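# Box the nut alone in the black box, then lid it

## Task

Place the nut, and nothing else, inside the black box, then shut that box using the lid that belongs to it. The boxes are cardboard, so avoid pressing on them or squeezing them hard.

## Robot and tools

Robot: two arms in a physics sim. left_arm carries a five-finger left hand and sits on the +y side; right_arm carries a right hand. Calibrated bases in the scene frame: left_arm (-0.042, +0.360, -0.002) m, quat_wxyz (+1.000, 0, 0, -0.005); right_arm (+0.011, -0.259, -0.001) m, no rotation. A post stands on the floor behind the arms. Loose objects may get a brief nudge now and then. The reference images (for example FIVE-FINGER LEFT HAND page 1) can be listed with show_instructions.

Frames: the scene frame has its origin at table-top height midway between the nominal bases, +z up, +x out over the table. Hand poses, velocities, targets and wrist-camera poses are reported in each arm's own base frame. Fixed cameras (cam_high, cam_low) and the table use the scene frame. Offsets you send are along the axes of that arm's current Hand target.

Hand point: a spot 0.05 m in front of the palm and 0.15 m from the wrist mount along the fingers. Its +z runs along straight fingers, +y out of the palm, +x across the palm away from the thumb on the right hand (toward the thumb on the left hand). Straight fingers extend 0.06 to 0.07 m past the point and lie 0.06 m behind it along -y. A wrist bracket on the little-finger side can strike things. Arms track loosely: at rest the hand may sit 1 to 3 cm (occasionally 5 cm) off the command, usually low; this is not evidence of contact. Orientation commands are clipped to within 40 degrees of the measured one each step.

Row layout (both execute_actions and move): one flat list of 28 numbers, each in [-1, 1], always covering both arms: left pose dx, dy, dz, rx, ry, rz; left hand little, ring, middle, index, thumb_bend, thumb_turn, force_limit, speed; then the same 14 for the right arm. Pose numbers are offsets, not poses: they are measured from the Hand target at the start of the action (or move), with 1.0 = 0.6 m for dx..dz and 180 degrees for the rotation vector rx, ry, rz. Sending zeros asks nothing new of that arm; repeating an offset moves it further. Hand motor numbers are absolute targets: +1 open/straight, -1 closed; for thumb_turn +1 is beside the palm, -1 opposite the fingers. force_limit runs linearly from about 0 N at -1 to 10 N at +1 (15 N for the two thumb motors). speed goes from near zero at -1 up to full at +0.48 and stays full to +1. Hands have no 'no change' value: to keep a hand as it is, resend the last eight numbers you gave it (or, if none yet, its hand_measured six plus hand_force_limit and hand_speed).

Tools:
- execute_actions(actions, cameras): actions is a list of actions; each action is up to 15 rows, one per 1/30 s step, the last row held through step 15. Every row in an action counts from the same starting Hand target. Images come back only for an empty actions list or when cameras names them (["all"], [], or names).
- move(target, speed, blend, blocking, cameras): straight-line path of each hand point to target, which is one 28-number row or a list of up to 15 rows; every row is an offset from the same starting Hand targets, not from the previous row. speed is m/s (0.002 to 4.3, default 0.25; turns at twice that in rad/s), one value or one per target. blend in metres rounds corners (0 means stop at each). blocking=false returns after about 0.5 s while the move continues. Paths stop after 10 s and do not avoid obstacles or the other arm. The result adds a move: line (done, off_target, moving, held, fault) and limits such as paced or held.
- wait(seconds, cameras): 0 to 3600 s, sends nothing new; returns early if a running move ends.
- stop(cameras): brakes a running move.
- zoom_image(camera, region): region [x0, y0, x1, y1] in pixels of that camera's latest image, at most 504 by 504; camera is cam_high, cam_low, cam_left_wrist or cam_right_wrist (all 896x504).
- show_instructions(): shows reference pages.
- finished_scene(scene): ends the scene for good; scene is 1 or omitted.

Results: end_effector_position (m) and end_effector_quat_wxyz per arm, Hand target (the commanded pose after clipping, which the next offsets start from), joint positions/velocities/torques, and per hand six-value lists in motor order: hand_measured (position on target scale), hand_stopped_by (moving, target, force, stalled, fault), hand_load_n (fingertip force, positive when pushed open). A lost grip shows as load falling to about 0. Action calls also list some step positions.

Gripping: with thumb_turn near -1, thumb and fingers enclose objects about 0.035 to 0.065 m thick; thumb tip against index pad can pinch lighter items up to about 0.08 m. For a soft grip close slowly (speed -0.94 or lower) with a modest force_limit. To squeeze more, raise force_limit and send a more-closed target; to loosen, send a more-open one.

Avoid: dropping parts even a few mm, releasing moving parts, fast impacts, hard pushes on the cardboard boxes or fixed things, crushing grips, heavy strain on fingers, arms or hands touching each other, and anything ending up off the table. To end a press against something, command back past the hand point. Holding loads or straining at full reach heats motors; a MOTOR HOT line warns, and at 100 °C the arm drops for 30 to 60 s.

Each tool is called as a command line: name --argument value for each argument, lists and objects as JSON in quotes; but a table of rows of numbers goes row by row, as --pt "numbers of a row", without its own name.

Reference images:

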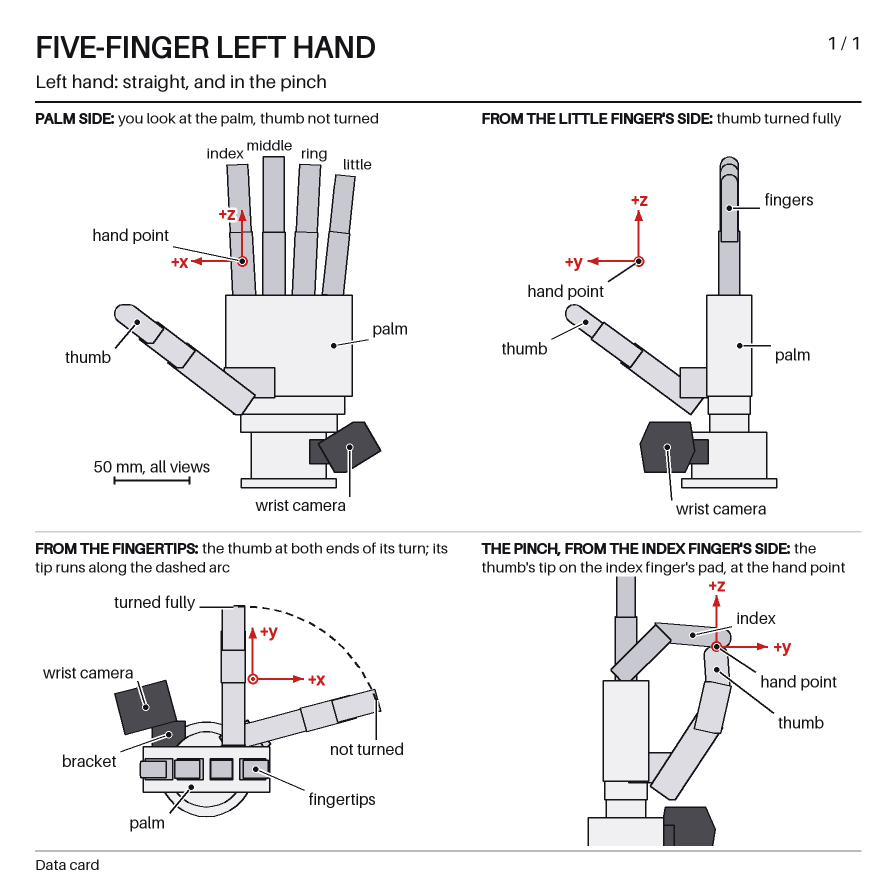

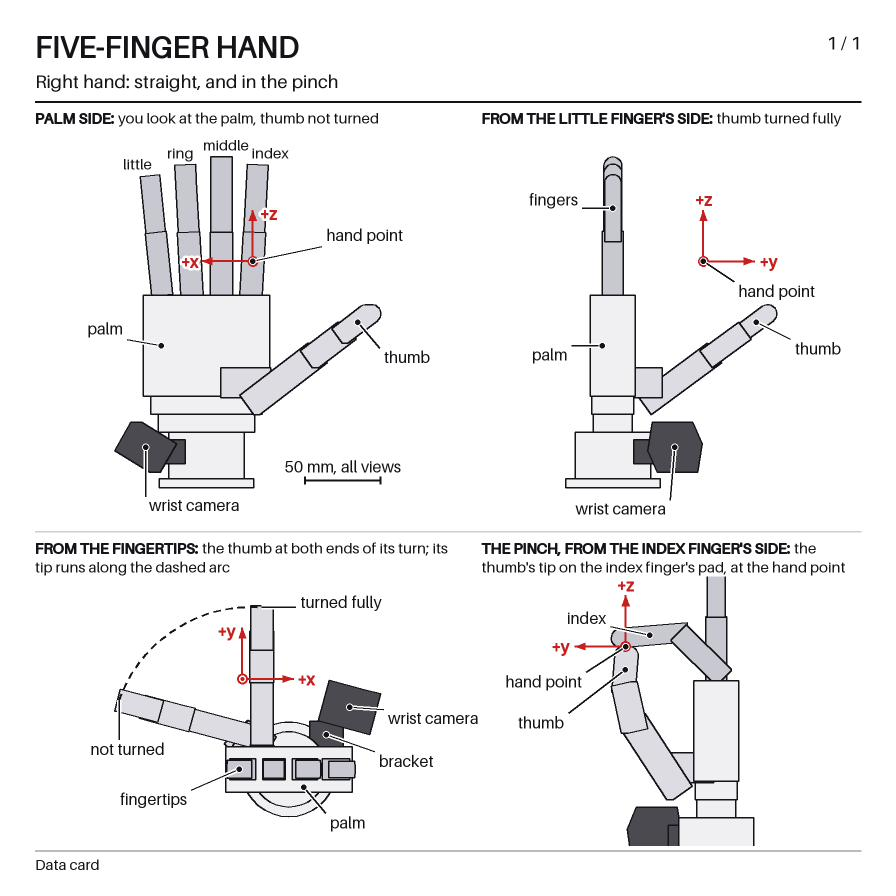

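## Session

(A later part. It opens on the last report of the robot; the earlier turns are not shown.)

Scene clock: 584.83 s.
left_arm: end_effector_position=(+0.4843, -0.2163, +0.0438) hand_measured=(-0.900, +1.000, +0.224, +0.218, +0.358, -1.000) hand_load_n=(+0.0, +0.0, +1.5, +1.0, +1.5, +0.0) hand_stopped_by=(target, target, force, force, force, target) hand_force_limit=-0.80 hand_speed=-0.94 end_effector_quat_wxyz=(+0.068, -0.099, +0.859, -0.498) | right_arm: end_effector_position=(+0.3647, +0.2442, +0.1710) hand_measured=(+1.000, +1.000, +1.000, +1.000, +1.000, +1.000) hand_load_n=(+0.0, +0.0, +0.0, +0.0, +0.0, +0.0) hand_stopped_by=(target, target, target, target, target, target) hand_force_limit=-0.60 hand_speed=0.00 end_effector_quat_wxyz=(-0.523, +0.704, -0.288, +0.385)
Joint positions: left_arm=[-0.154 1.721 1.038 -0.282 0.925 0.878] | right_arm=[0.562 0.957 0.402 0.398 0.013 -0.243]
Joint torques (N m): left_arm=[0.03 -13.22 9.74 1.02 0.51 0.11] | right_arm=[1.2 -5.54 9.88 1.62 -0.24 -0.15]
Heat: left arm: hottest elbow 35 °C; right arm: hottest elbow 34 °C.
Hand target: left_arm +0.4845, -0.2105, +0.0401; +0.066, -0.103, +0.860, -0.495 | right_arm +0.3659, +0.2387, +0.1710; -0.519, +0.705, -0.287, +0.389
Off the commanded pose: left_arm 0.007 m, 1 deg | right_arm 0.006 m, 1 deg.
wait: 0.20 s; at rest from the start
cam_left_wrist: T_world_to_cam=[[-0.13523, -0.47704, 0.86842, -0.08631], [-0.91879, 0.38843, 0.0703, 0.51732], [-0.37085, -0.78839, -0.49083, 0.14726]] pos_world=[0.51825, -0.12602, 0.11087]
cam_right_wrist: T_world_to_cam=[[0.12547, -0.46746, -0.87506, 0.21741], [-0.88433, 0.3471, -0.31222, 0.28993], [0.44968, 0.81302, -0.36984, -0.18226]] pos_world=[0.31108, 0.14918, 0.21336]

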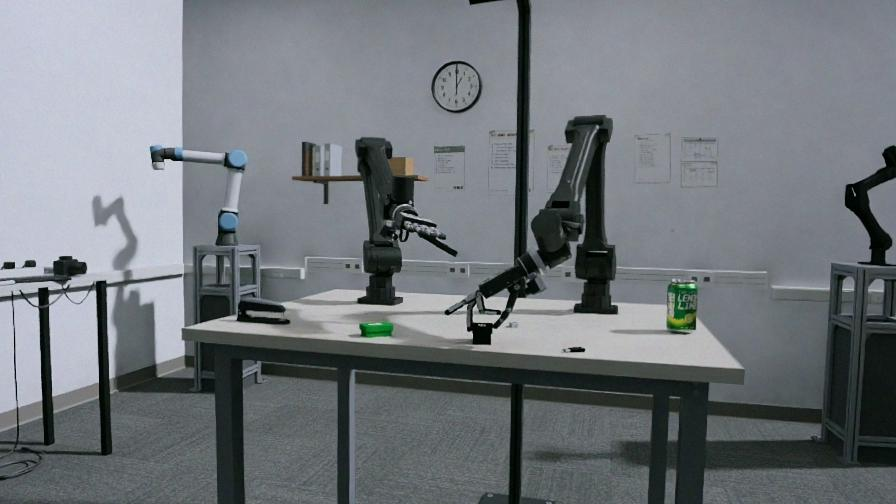

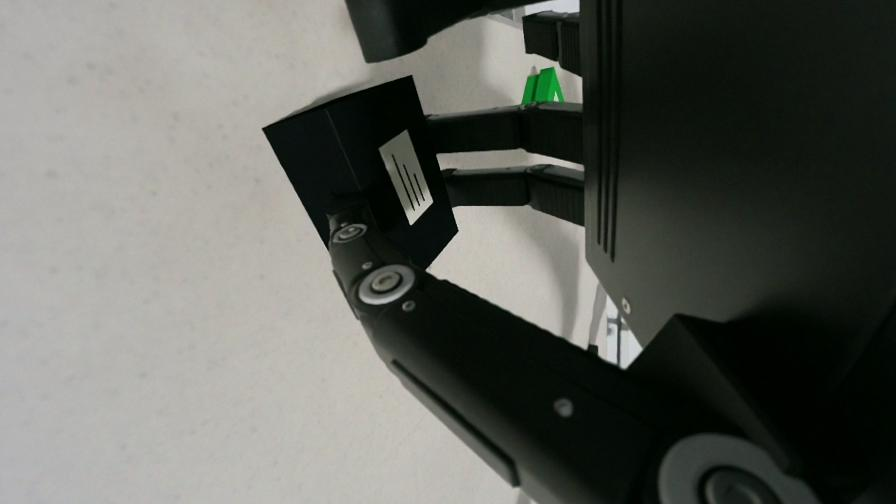

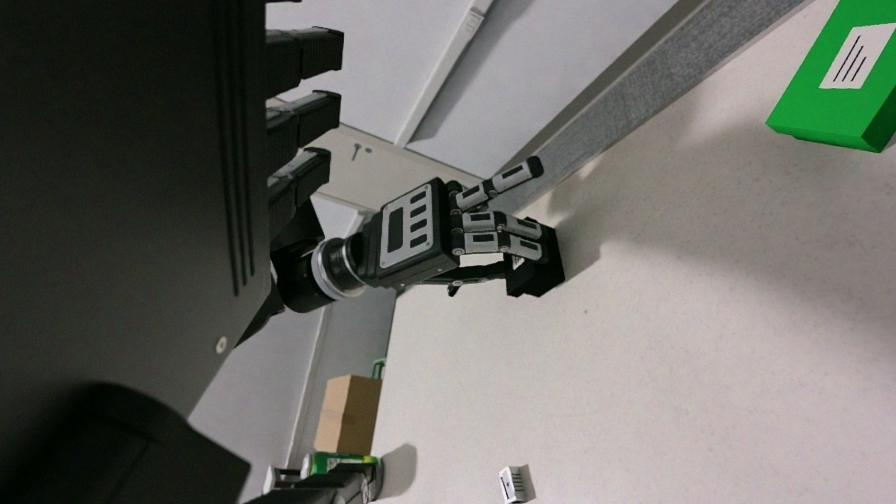

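move --pt "0.0005 0.0165 0.0113 0 0 0 -0.9 1 0.2 0.2 0.1 -1 -0.8 -0.94 0 0 0 0 0 0 1 1 1 1 1 1 -0.6 0.0" --speed '[0.02]' --cameras '["cam_low","cam_left_wrist","cam_right_wrist"]'

zoom_image --camera "cam_low" --region '[462, 305, 502, 350]'

zoom_image --camera "cam_left_wrist" --region '[240, 60, 400, 220]'

zoom_image --camera "cam_right_wrist" --region '[490, 215, 570, 305]'

Scene clock: 590.10 s.
left_arm: end_effector_position=(+0.4851, -0.2164, +0.0437) hand_measured=(-0.900, +1.000, +0.224, +0.218, +0.358, -1.000) hand_load_n=(+0.0, +0.0, +1.5, +1.5, +2.0, +0.0) hand_stopped_by=(target, target, force, force, force, target) hand_force_limit=-0.80 hand_speed=-0.94 end_effector_quat_wxyz=(+0.070, -0.098, +0.858, -0.499) | right_arm: end_effector_position=(+0.3647, +0.2442, +0.1710) hand_measured=(+1.000, +1.000, +1.000, +1.000, +1.000, +1.000) hand_load_n=(+0.0, +0.0, +0.0, +0.0, +0.0, +0.0) hand_stopped_by=(target, target, target, target, target, target) hand_force_limit=-0.60 hand_speed=0.00 end_effector_quat_wxyz=(-0.523, +0.704, -0.288, +0.385)
Joint positions: left_arm=[-0.154 1.722 1.038 -0.277 0.925 0.878] | right_arm=[0.562 0.957 0.402 0.398 0.013 -0.243]
Joint torques (N m): left_arm=[-0.21 -11.28 8.77 2.11 0.46 0.09] | right_arm=[1.14 -5.48 9.87 1.61 -0.24 -0.15]
Heat: left arm: hottest elbow 35 °C; right arm: hottest elbow 35 °C.
Hand target: left_arm +0.4846, -0.2114, +0.0280; +0.066, -0.103, +0.860, -0.495 | right_arm +0.3659, +0.2387, +0.1710; -0.519, +0.705, -0.287, +0.389
Off the commanded pose: left_arm 0.016 m, 1 deg | right_arm 0.006 m, 1 deg.
move: off_target (left_arm)
cam_left_wrist: T_world_to_cam=[[-0.13814, -0.47662, 0.86819, -0.08469], [-0.91902, 0.38847, 0.06704, 0.51838], [-0.36921, -0.78862, -0.49169, 0.14662]] pos_world=[0.51884, -0.12612, 0.11087]
cam_right_wrist: T_world_to_cam=[[0.12547, -0.46746, -0.87506, 0.21741], [-0.88433, 0.3471, -0.31222, 0.28993], [0.44968, 0.81302, -0.36984, -0.18226]] pos_world=[0.31108, 0.14918, 0.21336]

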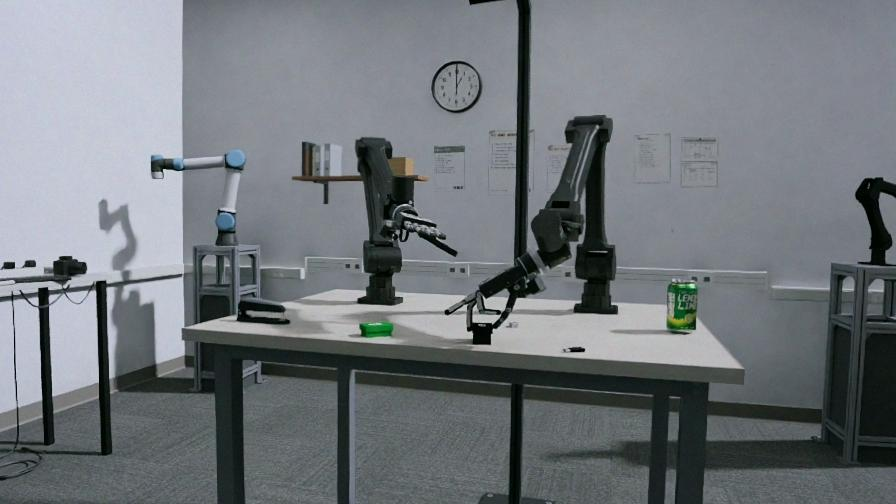

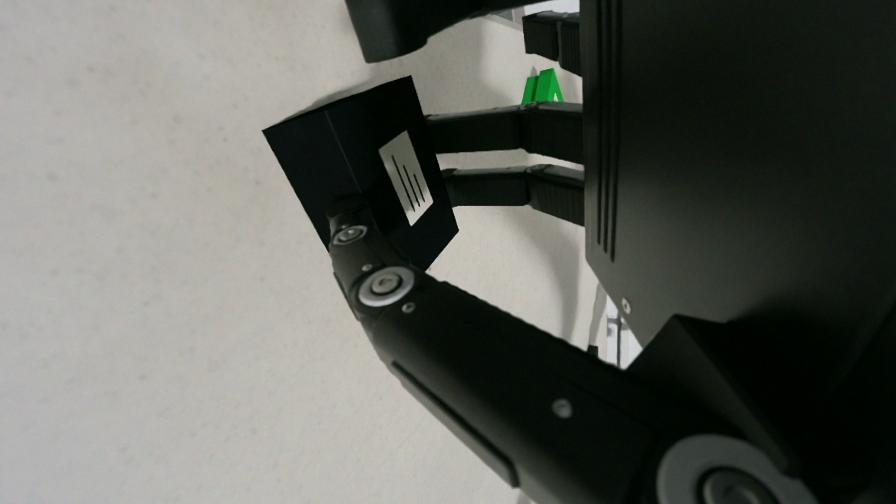

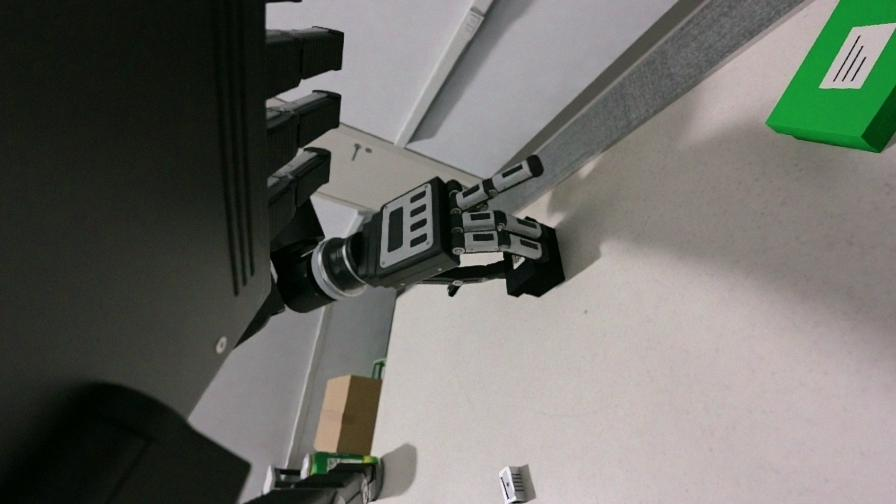

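Scaled by 11.200 from the camera's image (finer frame: 1280x720).

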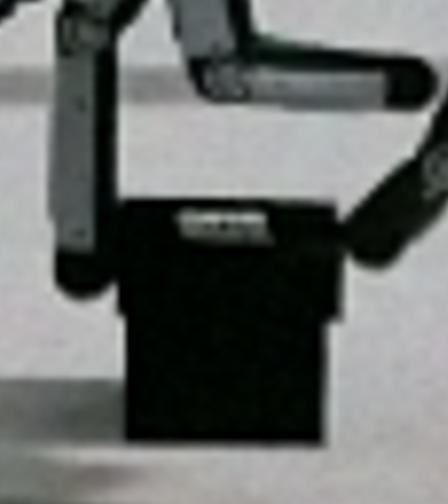

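Scaled by 3.150 from the camera's image (finer frame: 1280x720).

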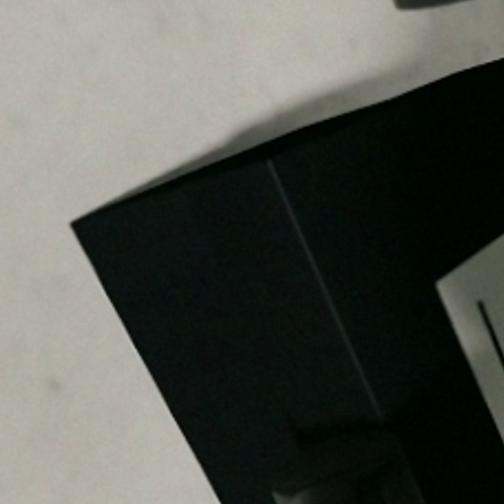

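Scaled by 5.600 from the camera's image (finer frame: 1280x720).

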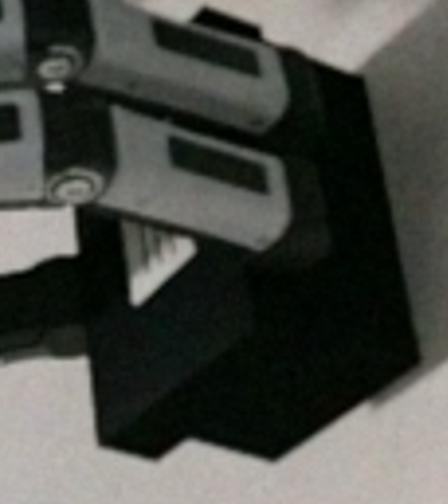

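move --pt "-0.0063 0.008 0.0065 0 0 0 -0.9 1 0.2 0.2 0.1 -1 -0.8 -0.94 0 0 0 0 0 0 1 1 1 1 1 1 -0.6 0.0" --speed '[0.02]' --cameras '["cam_low","cam_left_wrist","cam_right_wrist"]'

zoom_image --camera "cam_low" --region '[462, 305, 502, 350]'

zoom_image --camera "cam_left_wrist" --region '[240, 60, 400, 220]'

zoom_image --camera "cam_right_wrist" --region '[490, 215, 570, 305]'

Scene clock: 601.63 s.
left_arm: end_effector_position=(+0.4855, -0.2166, +0.0354) hand_measured=(-0.900, +1.000, +0.224, +0.218, +0.358, -1.000) hand_load_n=(+0.0, +0.0, +1.5, +1.5, +2.0, +0.0) hand_stopped_by=(target, target, force, force, force, target) hand_force_limit=-0.80 hand_speed=-0.94 end_effector_quat_wxyz=(+0.066, -0.100, +0.859, -0.498) | right_arm: end_effector_position=(+0.3647, +0.2442, +0.1710) hand_measured=(+1.000, +1.000, +1.000, +1.000, +1.000, +1.000) hand_load_n=(+0.0, +0.0, +0.0, +0.0, +0.0, +0.0) hand_stopped_by=(target, target, target, target, target, target) hand_force_limit=-0.60 hand_speed=0.00 end_effector_quat_wxyz=(-0.523, +0.704, -0.288, +0.385)
Joint positions: left_arm=[-0.154 1.741 1.038 -0.267 0.926 0.878] | right_arm=[0.562 0.957 0.402 0.398 0.013 -0.243]
Joint torques (N m): left_arm=[0.03 -11.28 9.33 2.1 0.47 0.09] | right_arm=[1.2 -5.48 9.88 1.59 -0.24 -0.15]
Heat: left arm: hottest elbow 35 °C; right arm: hottest elbow 35 °C.
Hand target: left_arm +0.4885, -0.2116, +0.0220; +0.066, -0.103, +0.860, -0.495 | right_arm +0.3659, +0.2387, +0.1710; -0.519, +0.705, -0.287, +0.389
Off the commanded pose: left_arm 0.015 m, 0 deg | right_arm 0.006 m, 1 deg.
move: off_target (left_arm)
cam_left_wrist: T_world_to_cam=[[-0.13106, -0.4771, 0.86902, -0.08105], [-0.91825, 0.38883, 0.07498, 0.51885], [-0.37368, -0.78815, -0.48906, 0.14464]] pos_world=[0.51986, -0.12642, 0.10227]
cam_right_wrist: T_world_to_cam=[[0.12547, -0.46746, -0.87506, 0.21741], [-0.88433, 0.3471, -0.31222, 0.28993], [0.44968, 0.81302, -0.36984, -0.18226]] pos_world=[0.31108, 0.14918, 0.21336]

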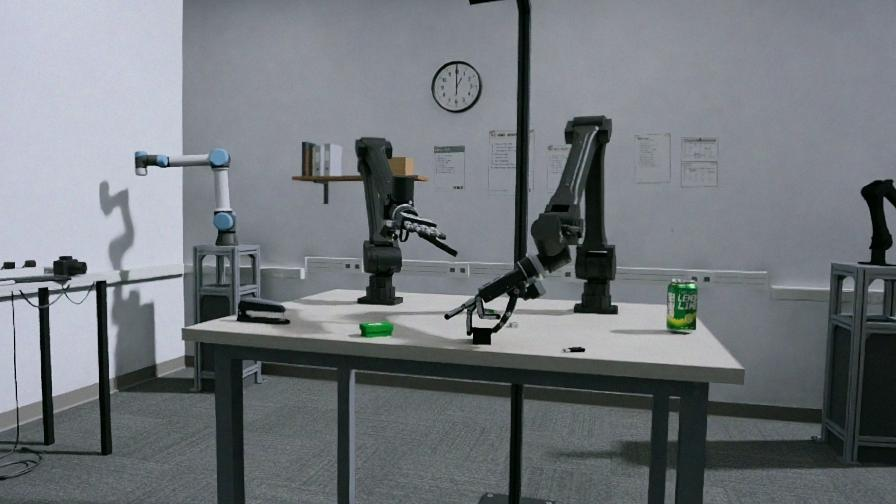

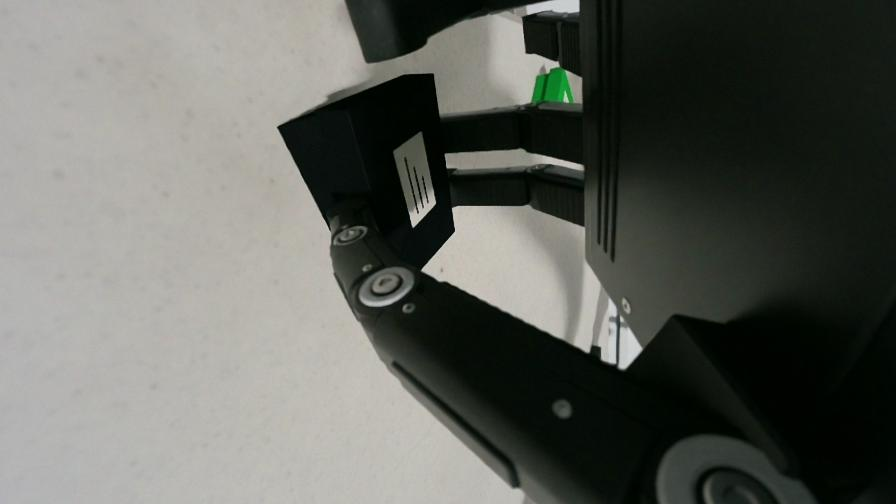

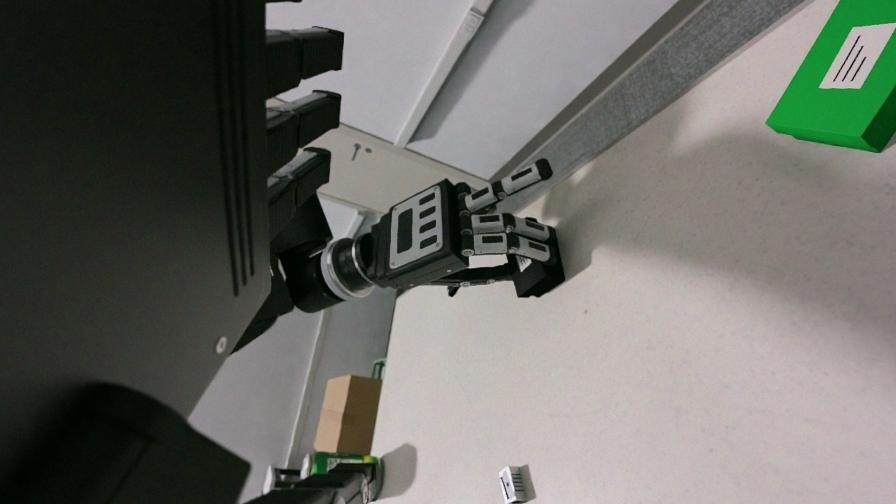

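Scaled by 11.200 from the camera's image (finer frame: 1280x720).

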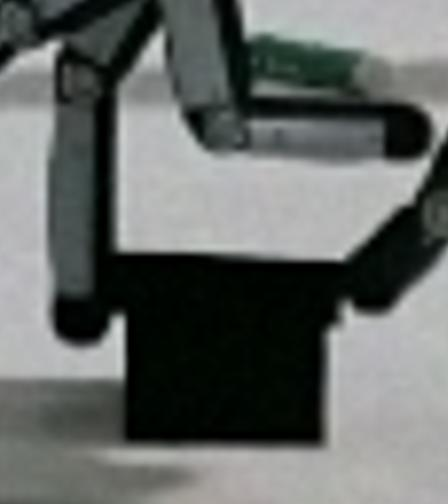

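Scaled by 3.150 from the camera's image (finer frame: 1280x720).

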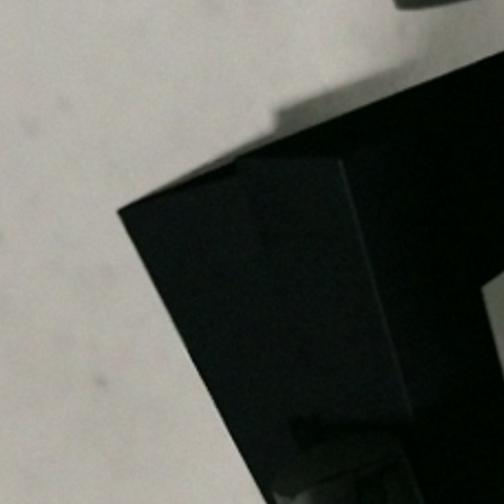

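Scaled by 5.600 from the camera's image (finer frame: 1280x720).

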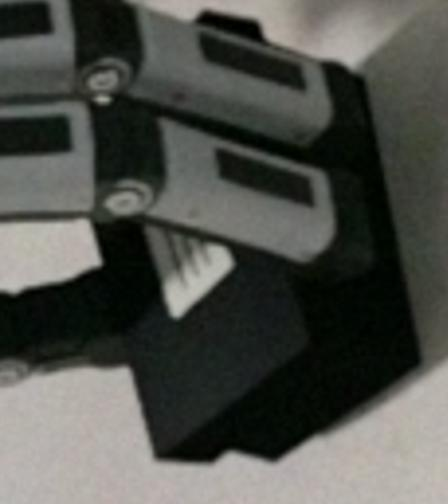

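move --pt "-0.022 -0.0112 0 0 0 0 -0.9 1 0.2 0.2 0.1 -1 -0.8 -0.94 0 0 0 0 0 0 1 1 1 1 1 1 -0.6 0.0" --speed '[0.02]' --cameras '["cam_low","cam_left_wrist","cam_right_wrist"]'

zoom_image --camera "cam_low" --region '[462, 305, 502, 350]'

zoom_image --camera "cam_left_wrist" --region '[240, 60, 480, 280]'

zoom_image --camera "cam_right_wrist" --region '[490, 215, 570, 305]'

Scene clock: 611.90 s.
left_arm: end_effector_position=(+0.4867, -0.2161, +0.0305) hand_measured=(-0.900, +1.000, +0.224, +0.218, +0.358, -1.000) hand_load_n=(+0.0, +0.0, +1.0, +1.5, +1.5, +0.0) hand_stopped_by=(target, target, force, force, force, target) hand_force_limit=-0.80 hand_speed=-0.94 end_effector_quat_wxyz=(+0.060, -0.104, +0.859, -0.498) | right_arm: end_effector_position=(+0.3647, +0.2442, +0.1710) hand_measured=(+1.000, +1.000, +1.000, +1.000, +1.000, +1.000) hand_load_n=(+0.0, +0.0, +0.0, +0.0, +0.0, -0.5) hand_stopped_by=(target, target, target, target, target, target) hand_force_limit=-0.60 hand_speed=0.00 end_effector_quat_wxyz=(-0.523, +0.704, -0.288, +0.385)
Joint positions: left_arm=[-0.151 1.757 1.047 -0.273 0.93 0.878] | right_arm=[0.562 0.957 0.402 0.398 0.013 -0.243]
Joint torques (N m): left_arm=[0.03 -11.58 12.68 1.11 0.4 0.13] | right_arm=[1.2 -5.54 9.89 1.59 -0.24 -0.14]
Heat: left arm: hottest elbow 35 °C; right arm: hottest elbow 35 °C.
Hand target: left_arm +0.5020, -0.2115, +0.0279; +0.066, -0.103, +0.860, -0.495 | right_arm +0.3659, +0.2387, +0.1710; -0.519, +0.705, -0.287, +0.389
Off the commanded pose: left_arm 0.016 m, 1 deg | right_arm 0.006 m, 1 deg.
move: off_target (left_arm)
cam_left_wrist: T_world_to_cam=[[-0.1188, -0.47621, 0.87127, -0.08221], [-0.91715, 0.38882, 0.08746, 0.51919], [-0.38042, -0.78869, -0.48296, 0.14607]] pos_world=[0.52198, -0.12582, 0.09676]
cam_right_wrist: T_world_to_cam=[[0.12547, -0.46746, -0.87506, 0.21741], [-0.88433, 0.3471, -0.31222, 0.28993], [0.44968, 0.81302, -0.36984, -0.18226]] pos_world=[0.31108, 0.14918, 0.21336]

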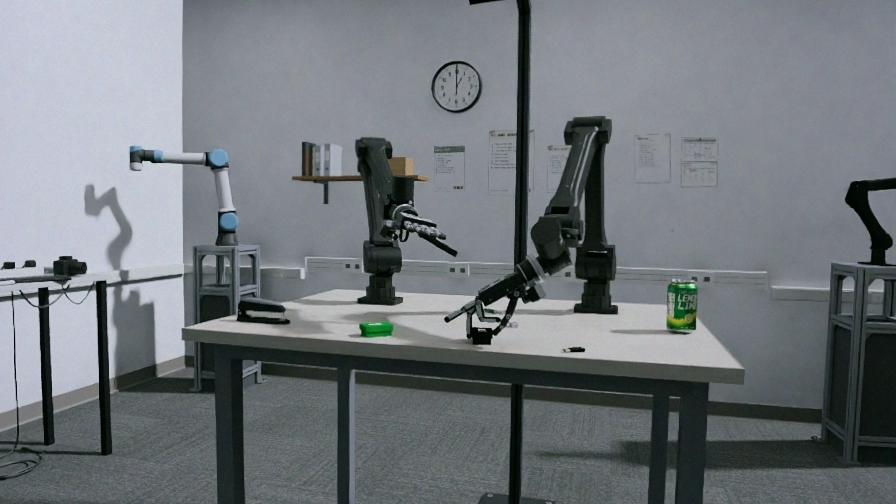

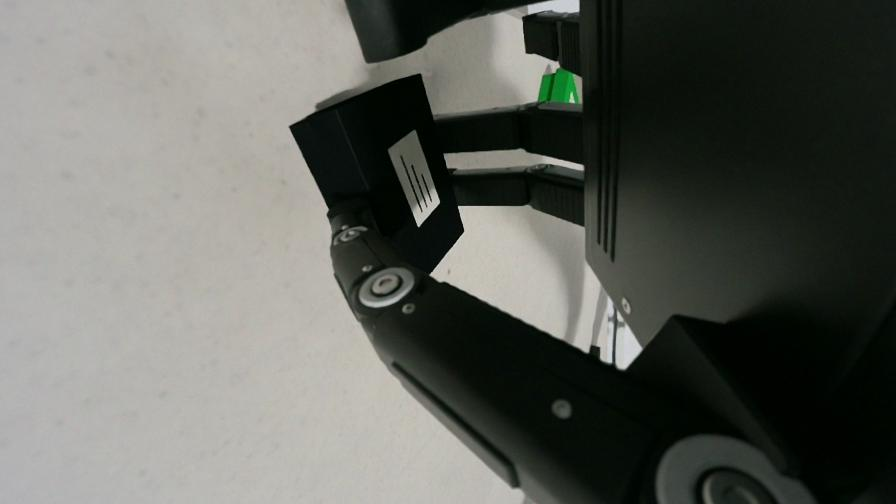

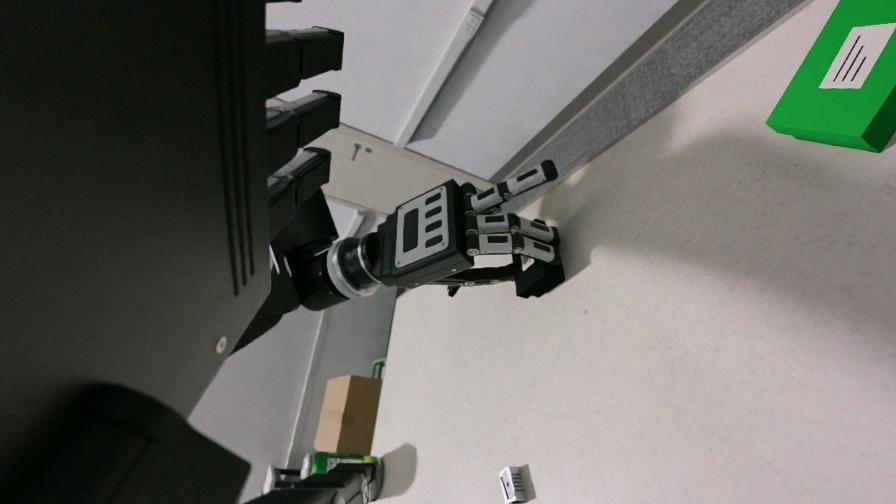

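Scaled by 11.200 from the camera's image (finer frame: 1280x720).

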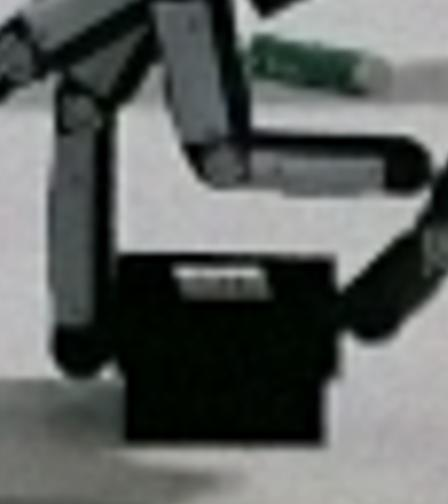

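Scaled by 2.100 from the camera's image (finer frame: 1280x720).

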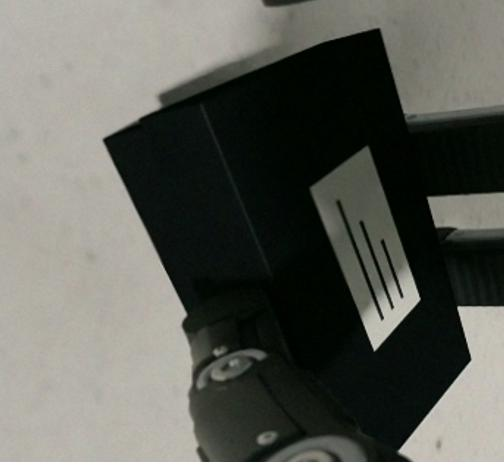

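Scaled by 5.600 from the camera's image (finer frame: 1280x720).

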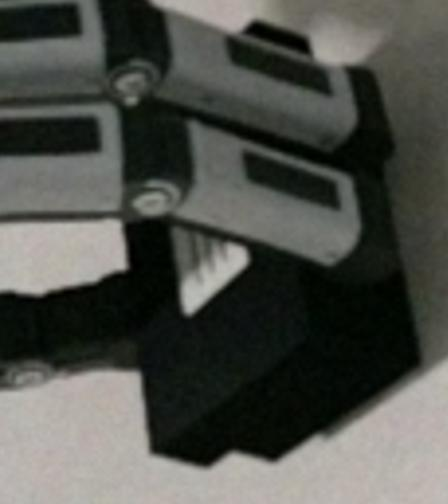

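move --pt "0 0 0 0 0 0 -0.9 1 0.36 0.36 0.5 -1 -0.7 -0.8 0 0 0 0 0 0 1 1 1 1 1 1 -0.6 0.0" --speed '[0.02]' --cameras '["cam_low","cam_left_wrist","cam_right_wrist"]'

zoom_image --camera "cam_low" --region '[462, 305, 502, 350]'

zoom_image --camera "cam_left_wrist" --region '[240, 60, 480, 280]'

zoom_image --camera "cam_right_wrist" --region '[490, 215, 570, 305]'

Scene clock: 617.93 s.
left_arm: end_effector_position=(+0.4868, -0.2149, +0.0277) hand_measured=(-0.900, +1.000, +0.360, +0.360, +0.500, -1.000) hand_load_n=(+0.0, +0.0, +0.0, +0.0, +0.0, +0.0) hand_stopped_by=(target, target, target, target, target, target) hand_force_limit=-0.70 hand_speed=-0.80 end_effector_quat_wxyz=(+0.059, -0.105, +0.860, -0.496) | right_arm: end_effector_position=(+0.3647, +0.2442, +0.1710) hand_measured=(+1.000, +1.000, +1.000, +1.000, +1.000, +1.000) hand_load_n=(+0.0, +0.0, +0.0, +0.0, +0.0, -0.5) hand_stopped_by=(target, target, target, target, target, target) hand_force_limit=-0.60 hand_speed=0.00 end_effector_quat_wxyz=(-0.523, +0.704, -0.288, +0.385)
Joint positions: left_arm=[-0.15 1.762 1.047 -0.273 0.929 0.88] | right_arm=[0.562 0.957 0.402 0.398 0.013 -0.243]
Joint torques (N m): left_arm=[-0.03 -11.99 12.6 1.1 0.46 0.11] | right_arm=[1.26 -5.54 9.91 1.61 -0.24 -0.15]
Heat: left arm: hottest elbow 35 °C; right arm: hottest elbow 35 °C.
Hand target: left_arm +0.5020, -0.2116, +0.0279; +0.066, -0.103, +0.860, -0.495 | right_arm +0.3659, +0.2387, +0.1710; -0.519, +0.705, -0.287, +0.389
Off the commanded pose: left_arm 0.016 m, 1 deg | right_arm 0.006 m, 1 deg.
move: done
cam_left_wrist: T_world_to_cam=[[-0.11569, -0.47842, 0.87047, -0.08114], [-0.91736, 0.38749, 0.09105, 0.5188], [-0.38087, -0.78801, -0.48372, 0.1461]] pos_world=[0.52219, -0.12472, 0.09406]
cam_right_wrist: T_world_to_cam=[[0.12547, -0.46746, -0.87506, 0.21741], [-0.88433, 0.3471, -0.31222, 0.28993], [0.44968, 0.81302, -0.36984, -0.18226]] pos_world=[0.31108, 0.14918, 0.21336]

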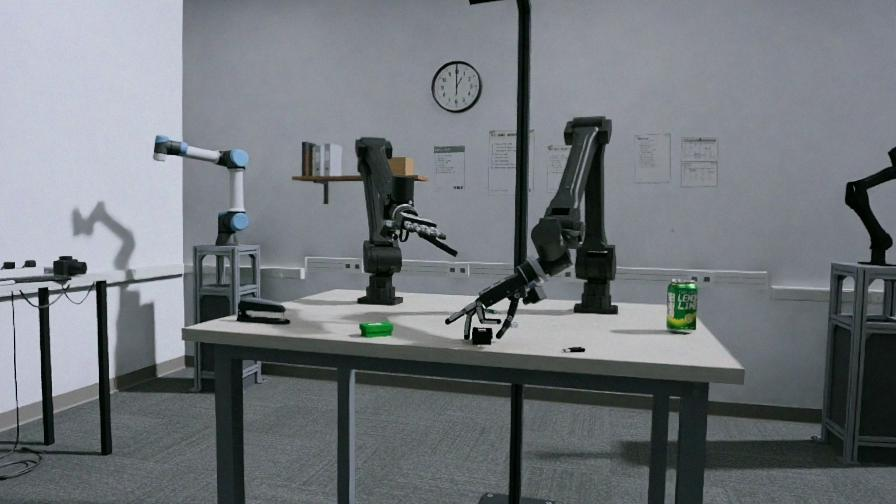

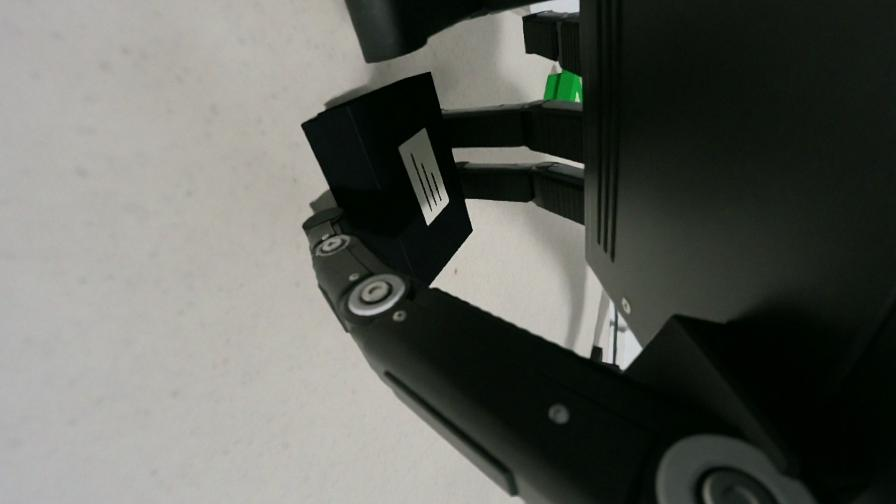

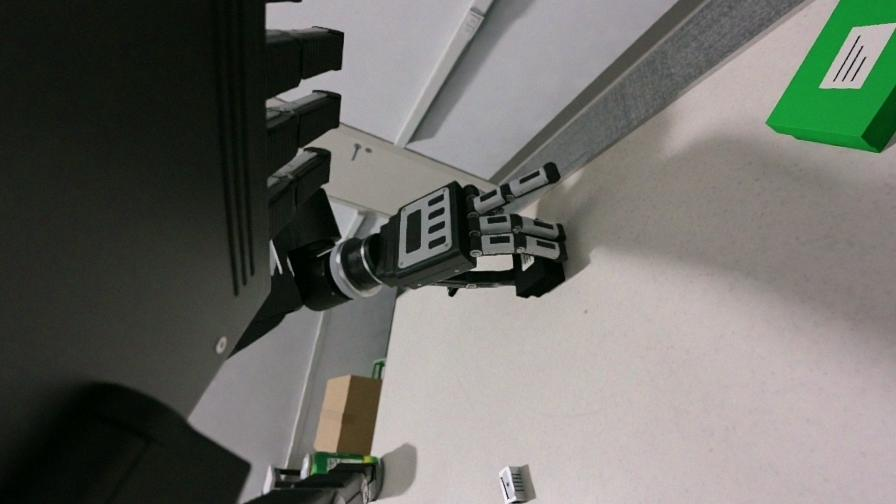

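Scaled by 11.200 from the camera's image (finer frame: 1280x720).

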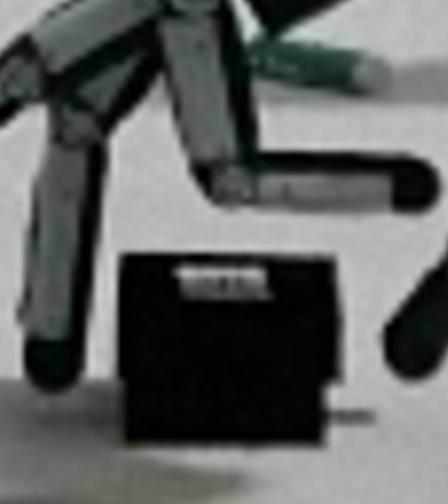

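Scaled by 2.100 from the camera's image (finer frame: 1280x720).

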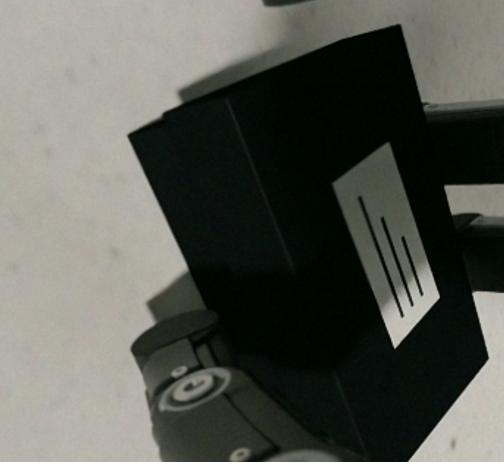

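Scaled by 5.600 from the camera's image (finer frame: 1280x720).

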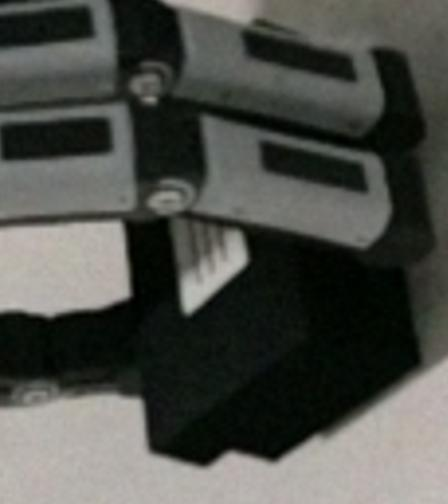

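move --pt "0 0 0 0 0 0 -0.9 1 0.9 0.9 0.55 -1 -0.7 -0.3 0 0 0 0 0 0 1 1 1 1 1 1 -0.6 0.0" --pt "0.0188 -0.1004 -0.0599 0 0 0 -0.9 1 0.9 0.9 0.55 -1 -0.7 -0.3 0 0 0 0 0 0 1 1 1 1 1 1 -0.6 0.0" --pt "0.0088 -0.2007 -0.2188 0 0 0 1 1 1 1 1 1 -0.7 -0.3 0 0 0 0 0 0 1 1 1 1 1 1 -0.6 0.0" --speed '[0.05, 0.05, 0.15]' --cameras '["all"]'

zoom_image --camera "cam_low" --region '[455, 315, 505, 355]'

zoom_image --camera "cam_high" --region '[330, 220, 420, 300]'

zoom_image --camera "cam_right_wrist" --region '[490, 200, 590, 320]'

Scene clock: 629.40 s.
left_arm: end_effector_position=(+0.4690, -0.1639, +0.1796) hand_measured=(+1.000, +1.000, +1.000, +1.000, +1.000, +1.000) hand_load_n=(+0.0, +0.0, +0.0, +0.0, +0.0, -0.5) hand_stopped_by=(target, target, target, target, target, target) hand_force_limit=-0.70 hand_speed=-0.30 end_effector_quat_wxyz=(+0.047, -0.115, +0.861, -0.492) | right_arm: end_effector_position=(+0.3647, +0.2442, +0.1710) hand_measured=(+1.000, +1.000, +1.000, +1.000, +1.000, +1.000) hand_load_n=(+0.0, +0.0, -0.5, +0.0, +0.0, +0.0) hand_stopped_by=(target, target, target, target, target, target) hand_force_limit=-0.60 hand_speed=0.00 end_effector_quat_wxyz=(-0.523, +0.704, -0.288, +0.385)
Joint positions: left_arm=[-0.048 1.533 1.228 -0.835 0.974 1.027] | right_arm=[0.562 0.957 0.402 0.398 0.013 -0.243]
Joint torques (N m): left_arm=[-0.44 -12.63 14.95 0.92 0.71 0.1] | right_arm=[1.2 -5.54 9.89 1.61 -0.24 -0.14]
Heat: left arm: hottest elbow 35 °C; right arm: hottest elbow 35 °C.
Hand target: left_arm +0.4821, -0.1616, +0.1980; +0.066, -0.103, +0.860, -0.495 | right_arm +0.3659, +0.2387, +0.1710; -0.519, +0.705, -0.287, +0.389
Off the commanded pose: left_arm 0.023 m, 3 deg | right_arm 0.006 m, 1 deg.
move: off_target (left_arm); target 3's new numbers were sent with left_arm's hand 0.023 m and 3 deg from that target
cam_left_wrist: T_world_to_cam=[[-0.08561, -0.48298, 0.87143, -0.20606], [-0.916, 0.38222, 0.12185, 0.46186], [-0.39193, -0.7878, -0.47514, 0.2567]] pos_world=[0.50604, -0.07383, 0.24526]
cam_right_wrist: T_world_to_cam=[[0.12547, -0.46746, -0.87506, 0.21741], [-0.88433, 0.3471, -0.31222, 0.28993], [0.44968, 0.81302, -0.36984, -0.18226]] pos_world=[0.31108, 0.14918, 0.21336]

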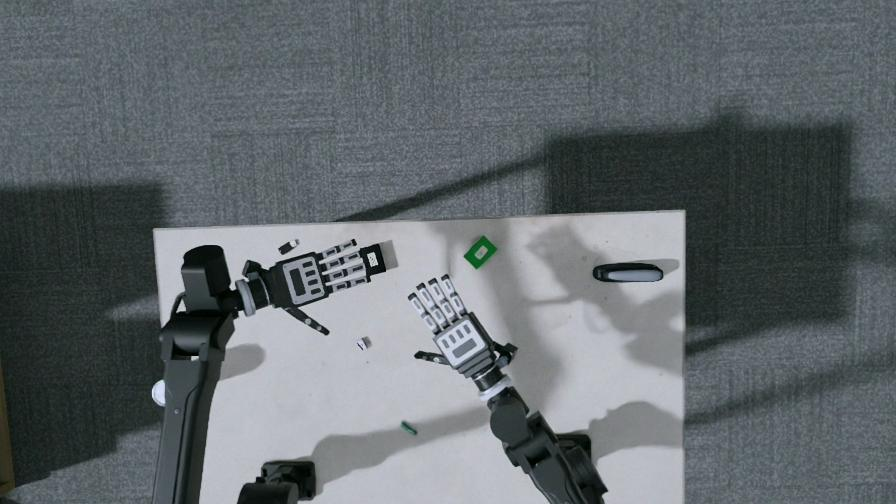

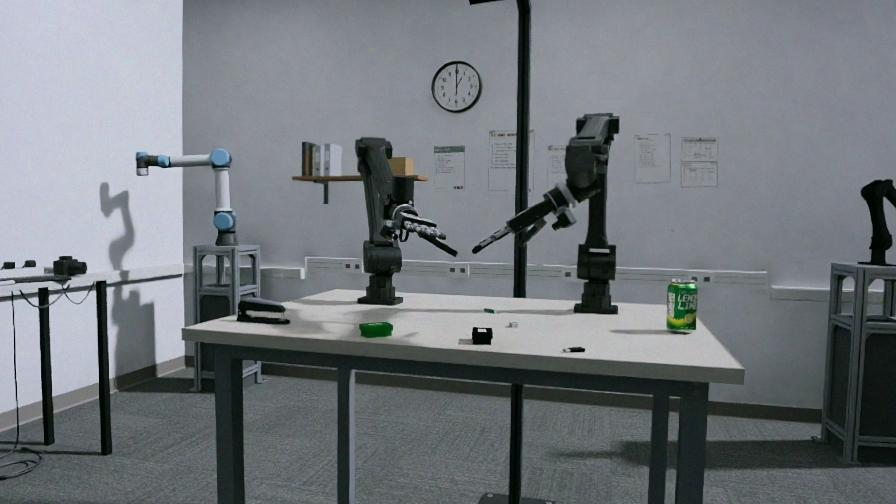

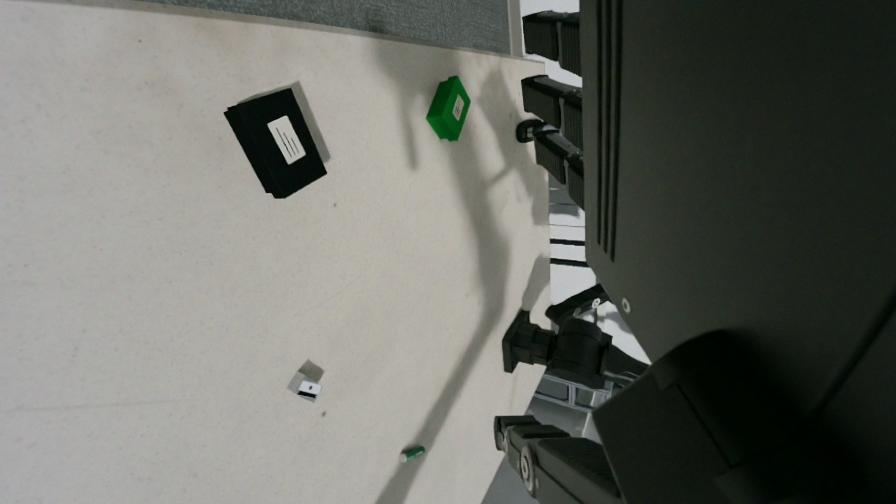

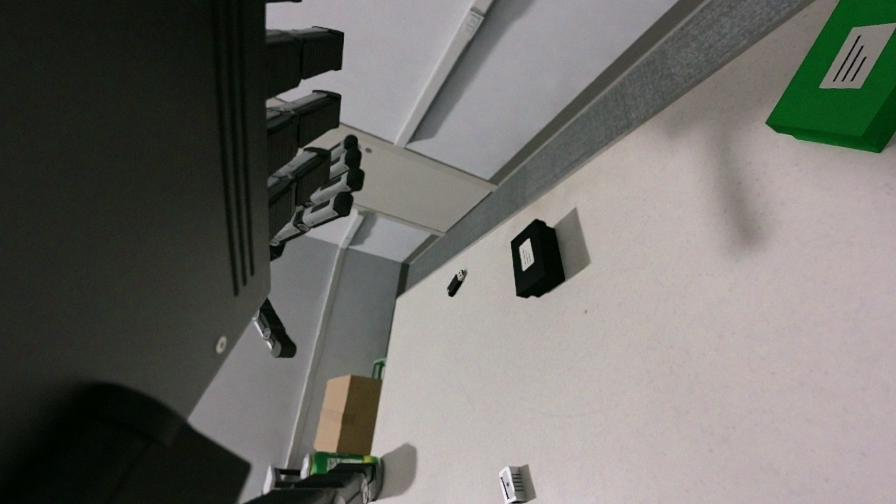

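Scaled by 10.080 from the camera's image (finer frame: 1280x720).

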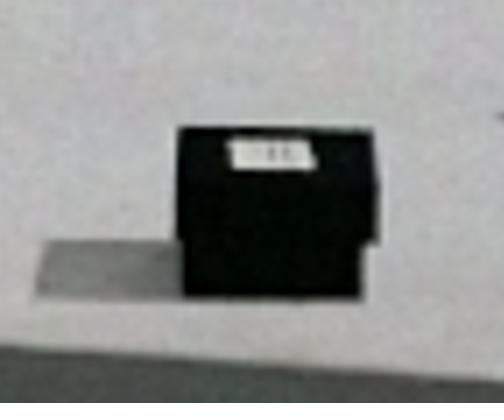

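Scaled by 5.600 from the camera's image (finer frame: 1280x720).

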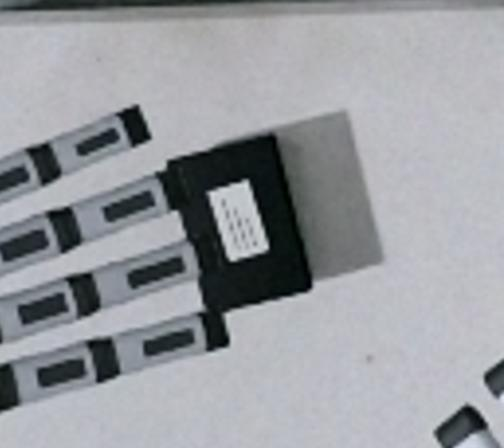

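Scaled by 4.200 from the camera's image (finer frame: 1280x720).

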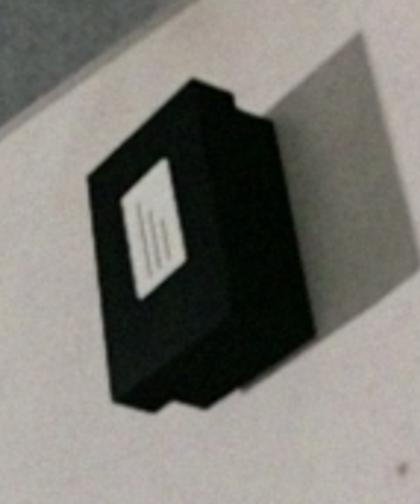

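zoom_image --camera "cam_left_wrist" --region '[205, 65, 345, 205]'

Scaled by 3.600 from the camera's image (finer frame: 1280x720).

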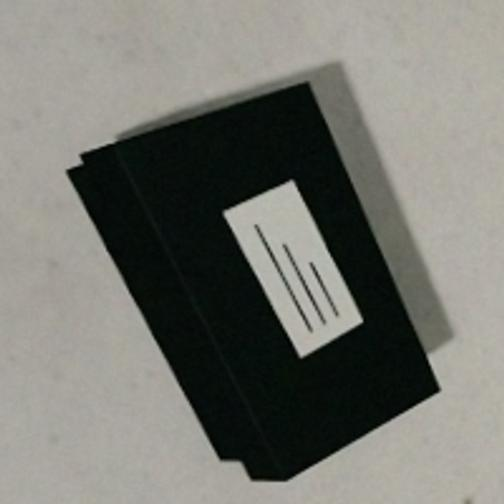

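finished_scene

The scene is finished: the task was done.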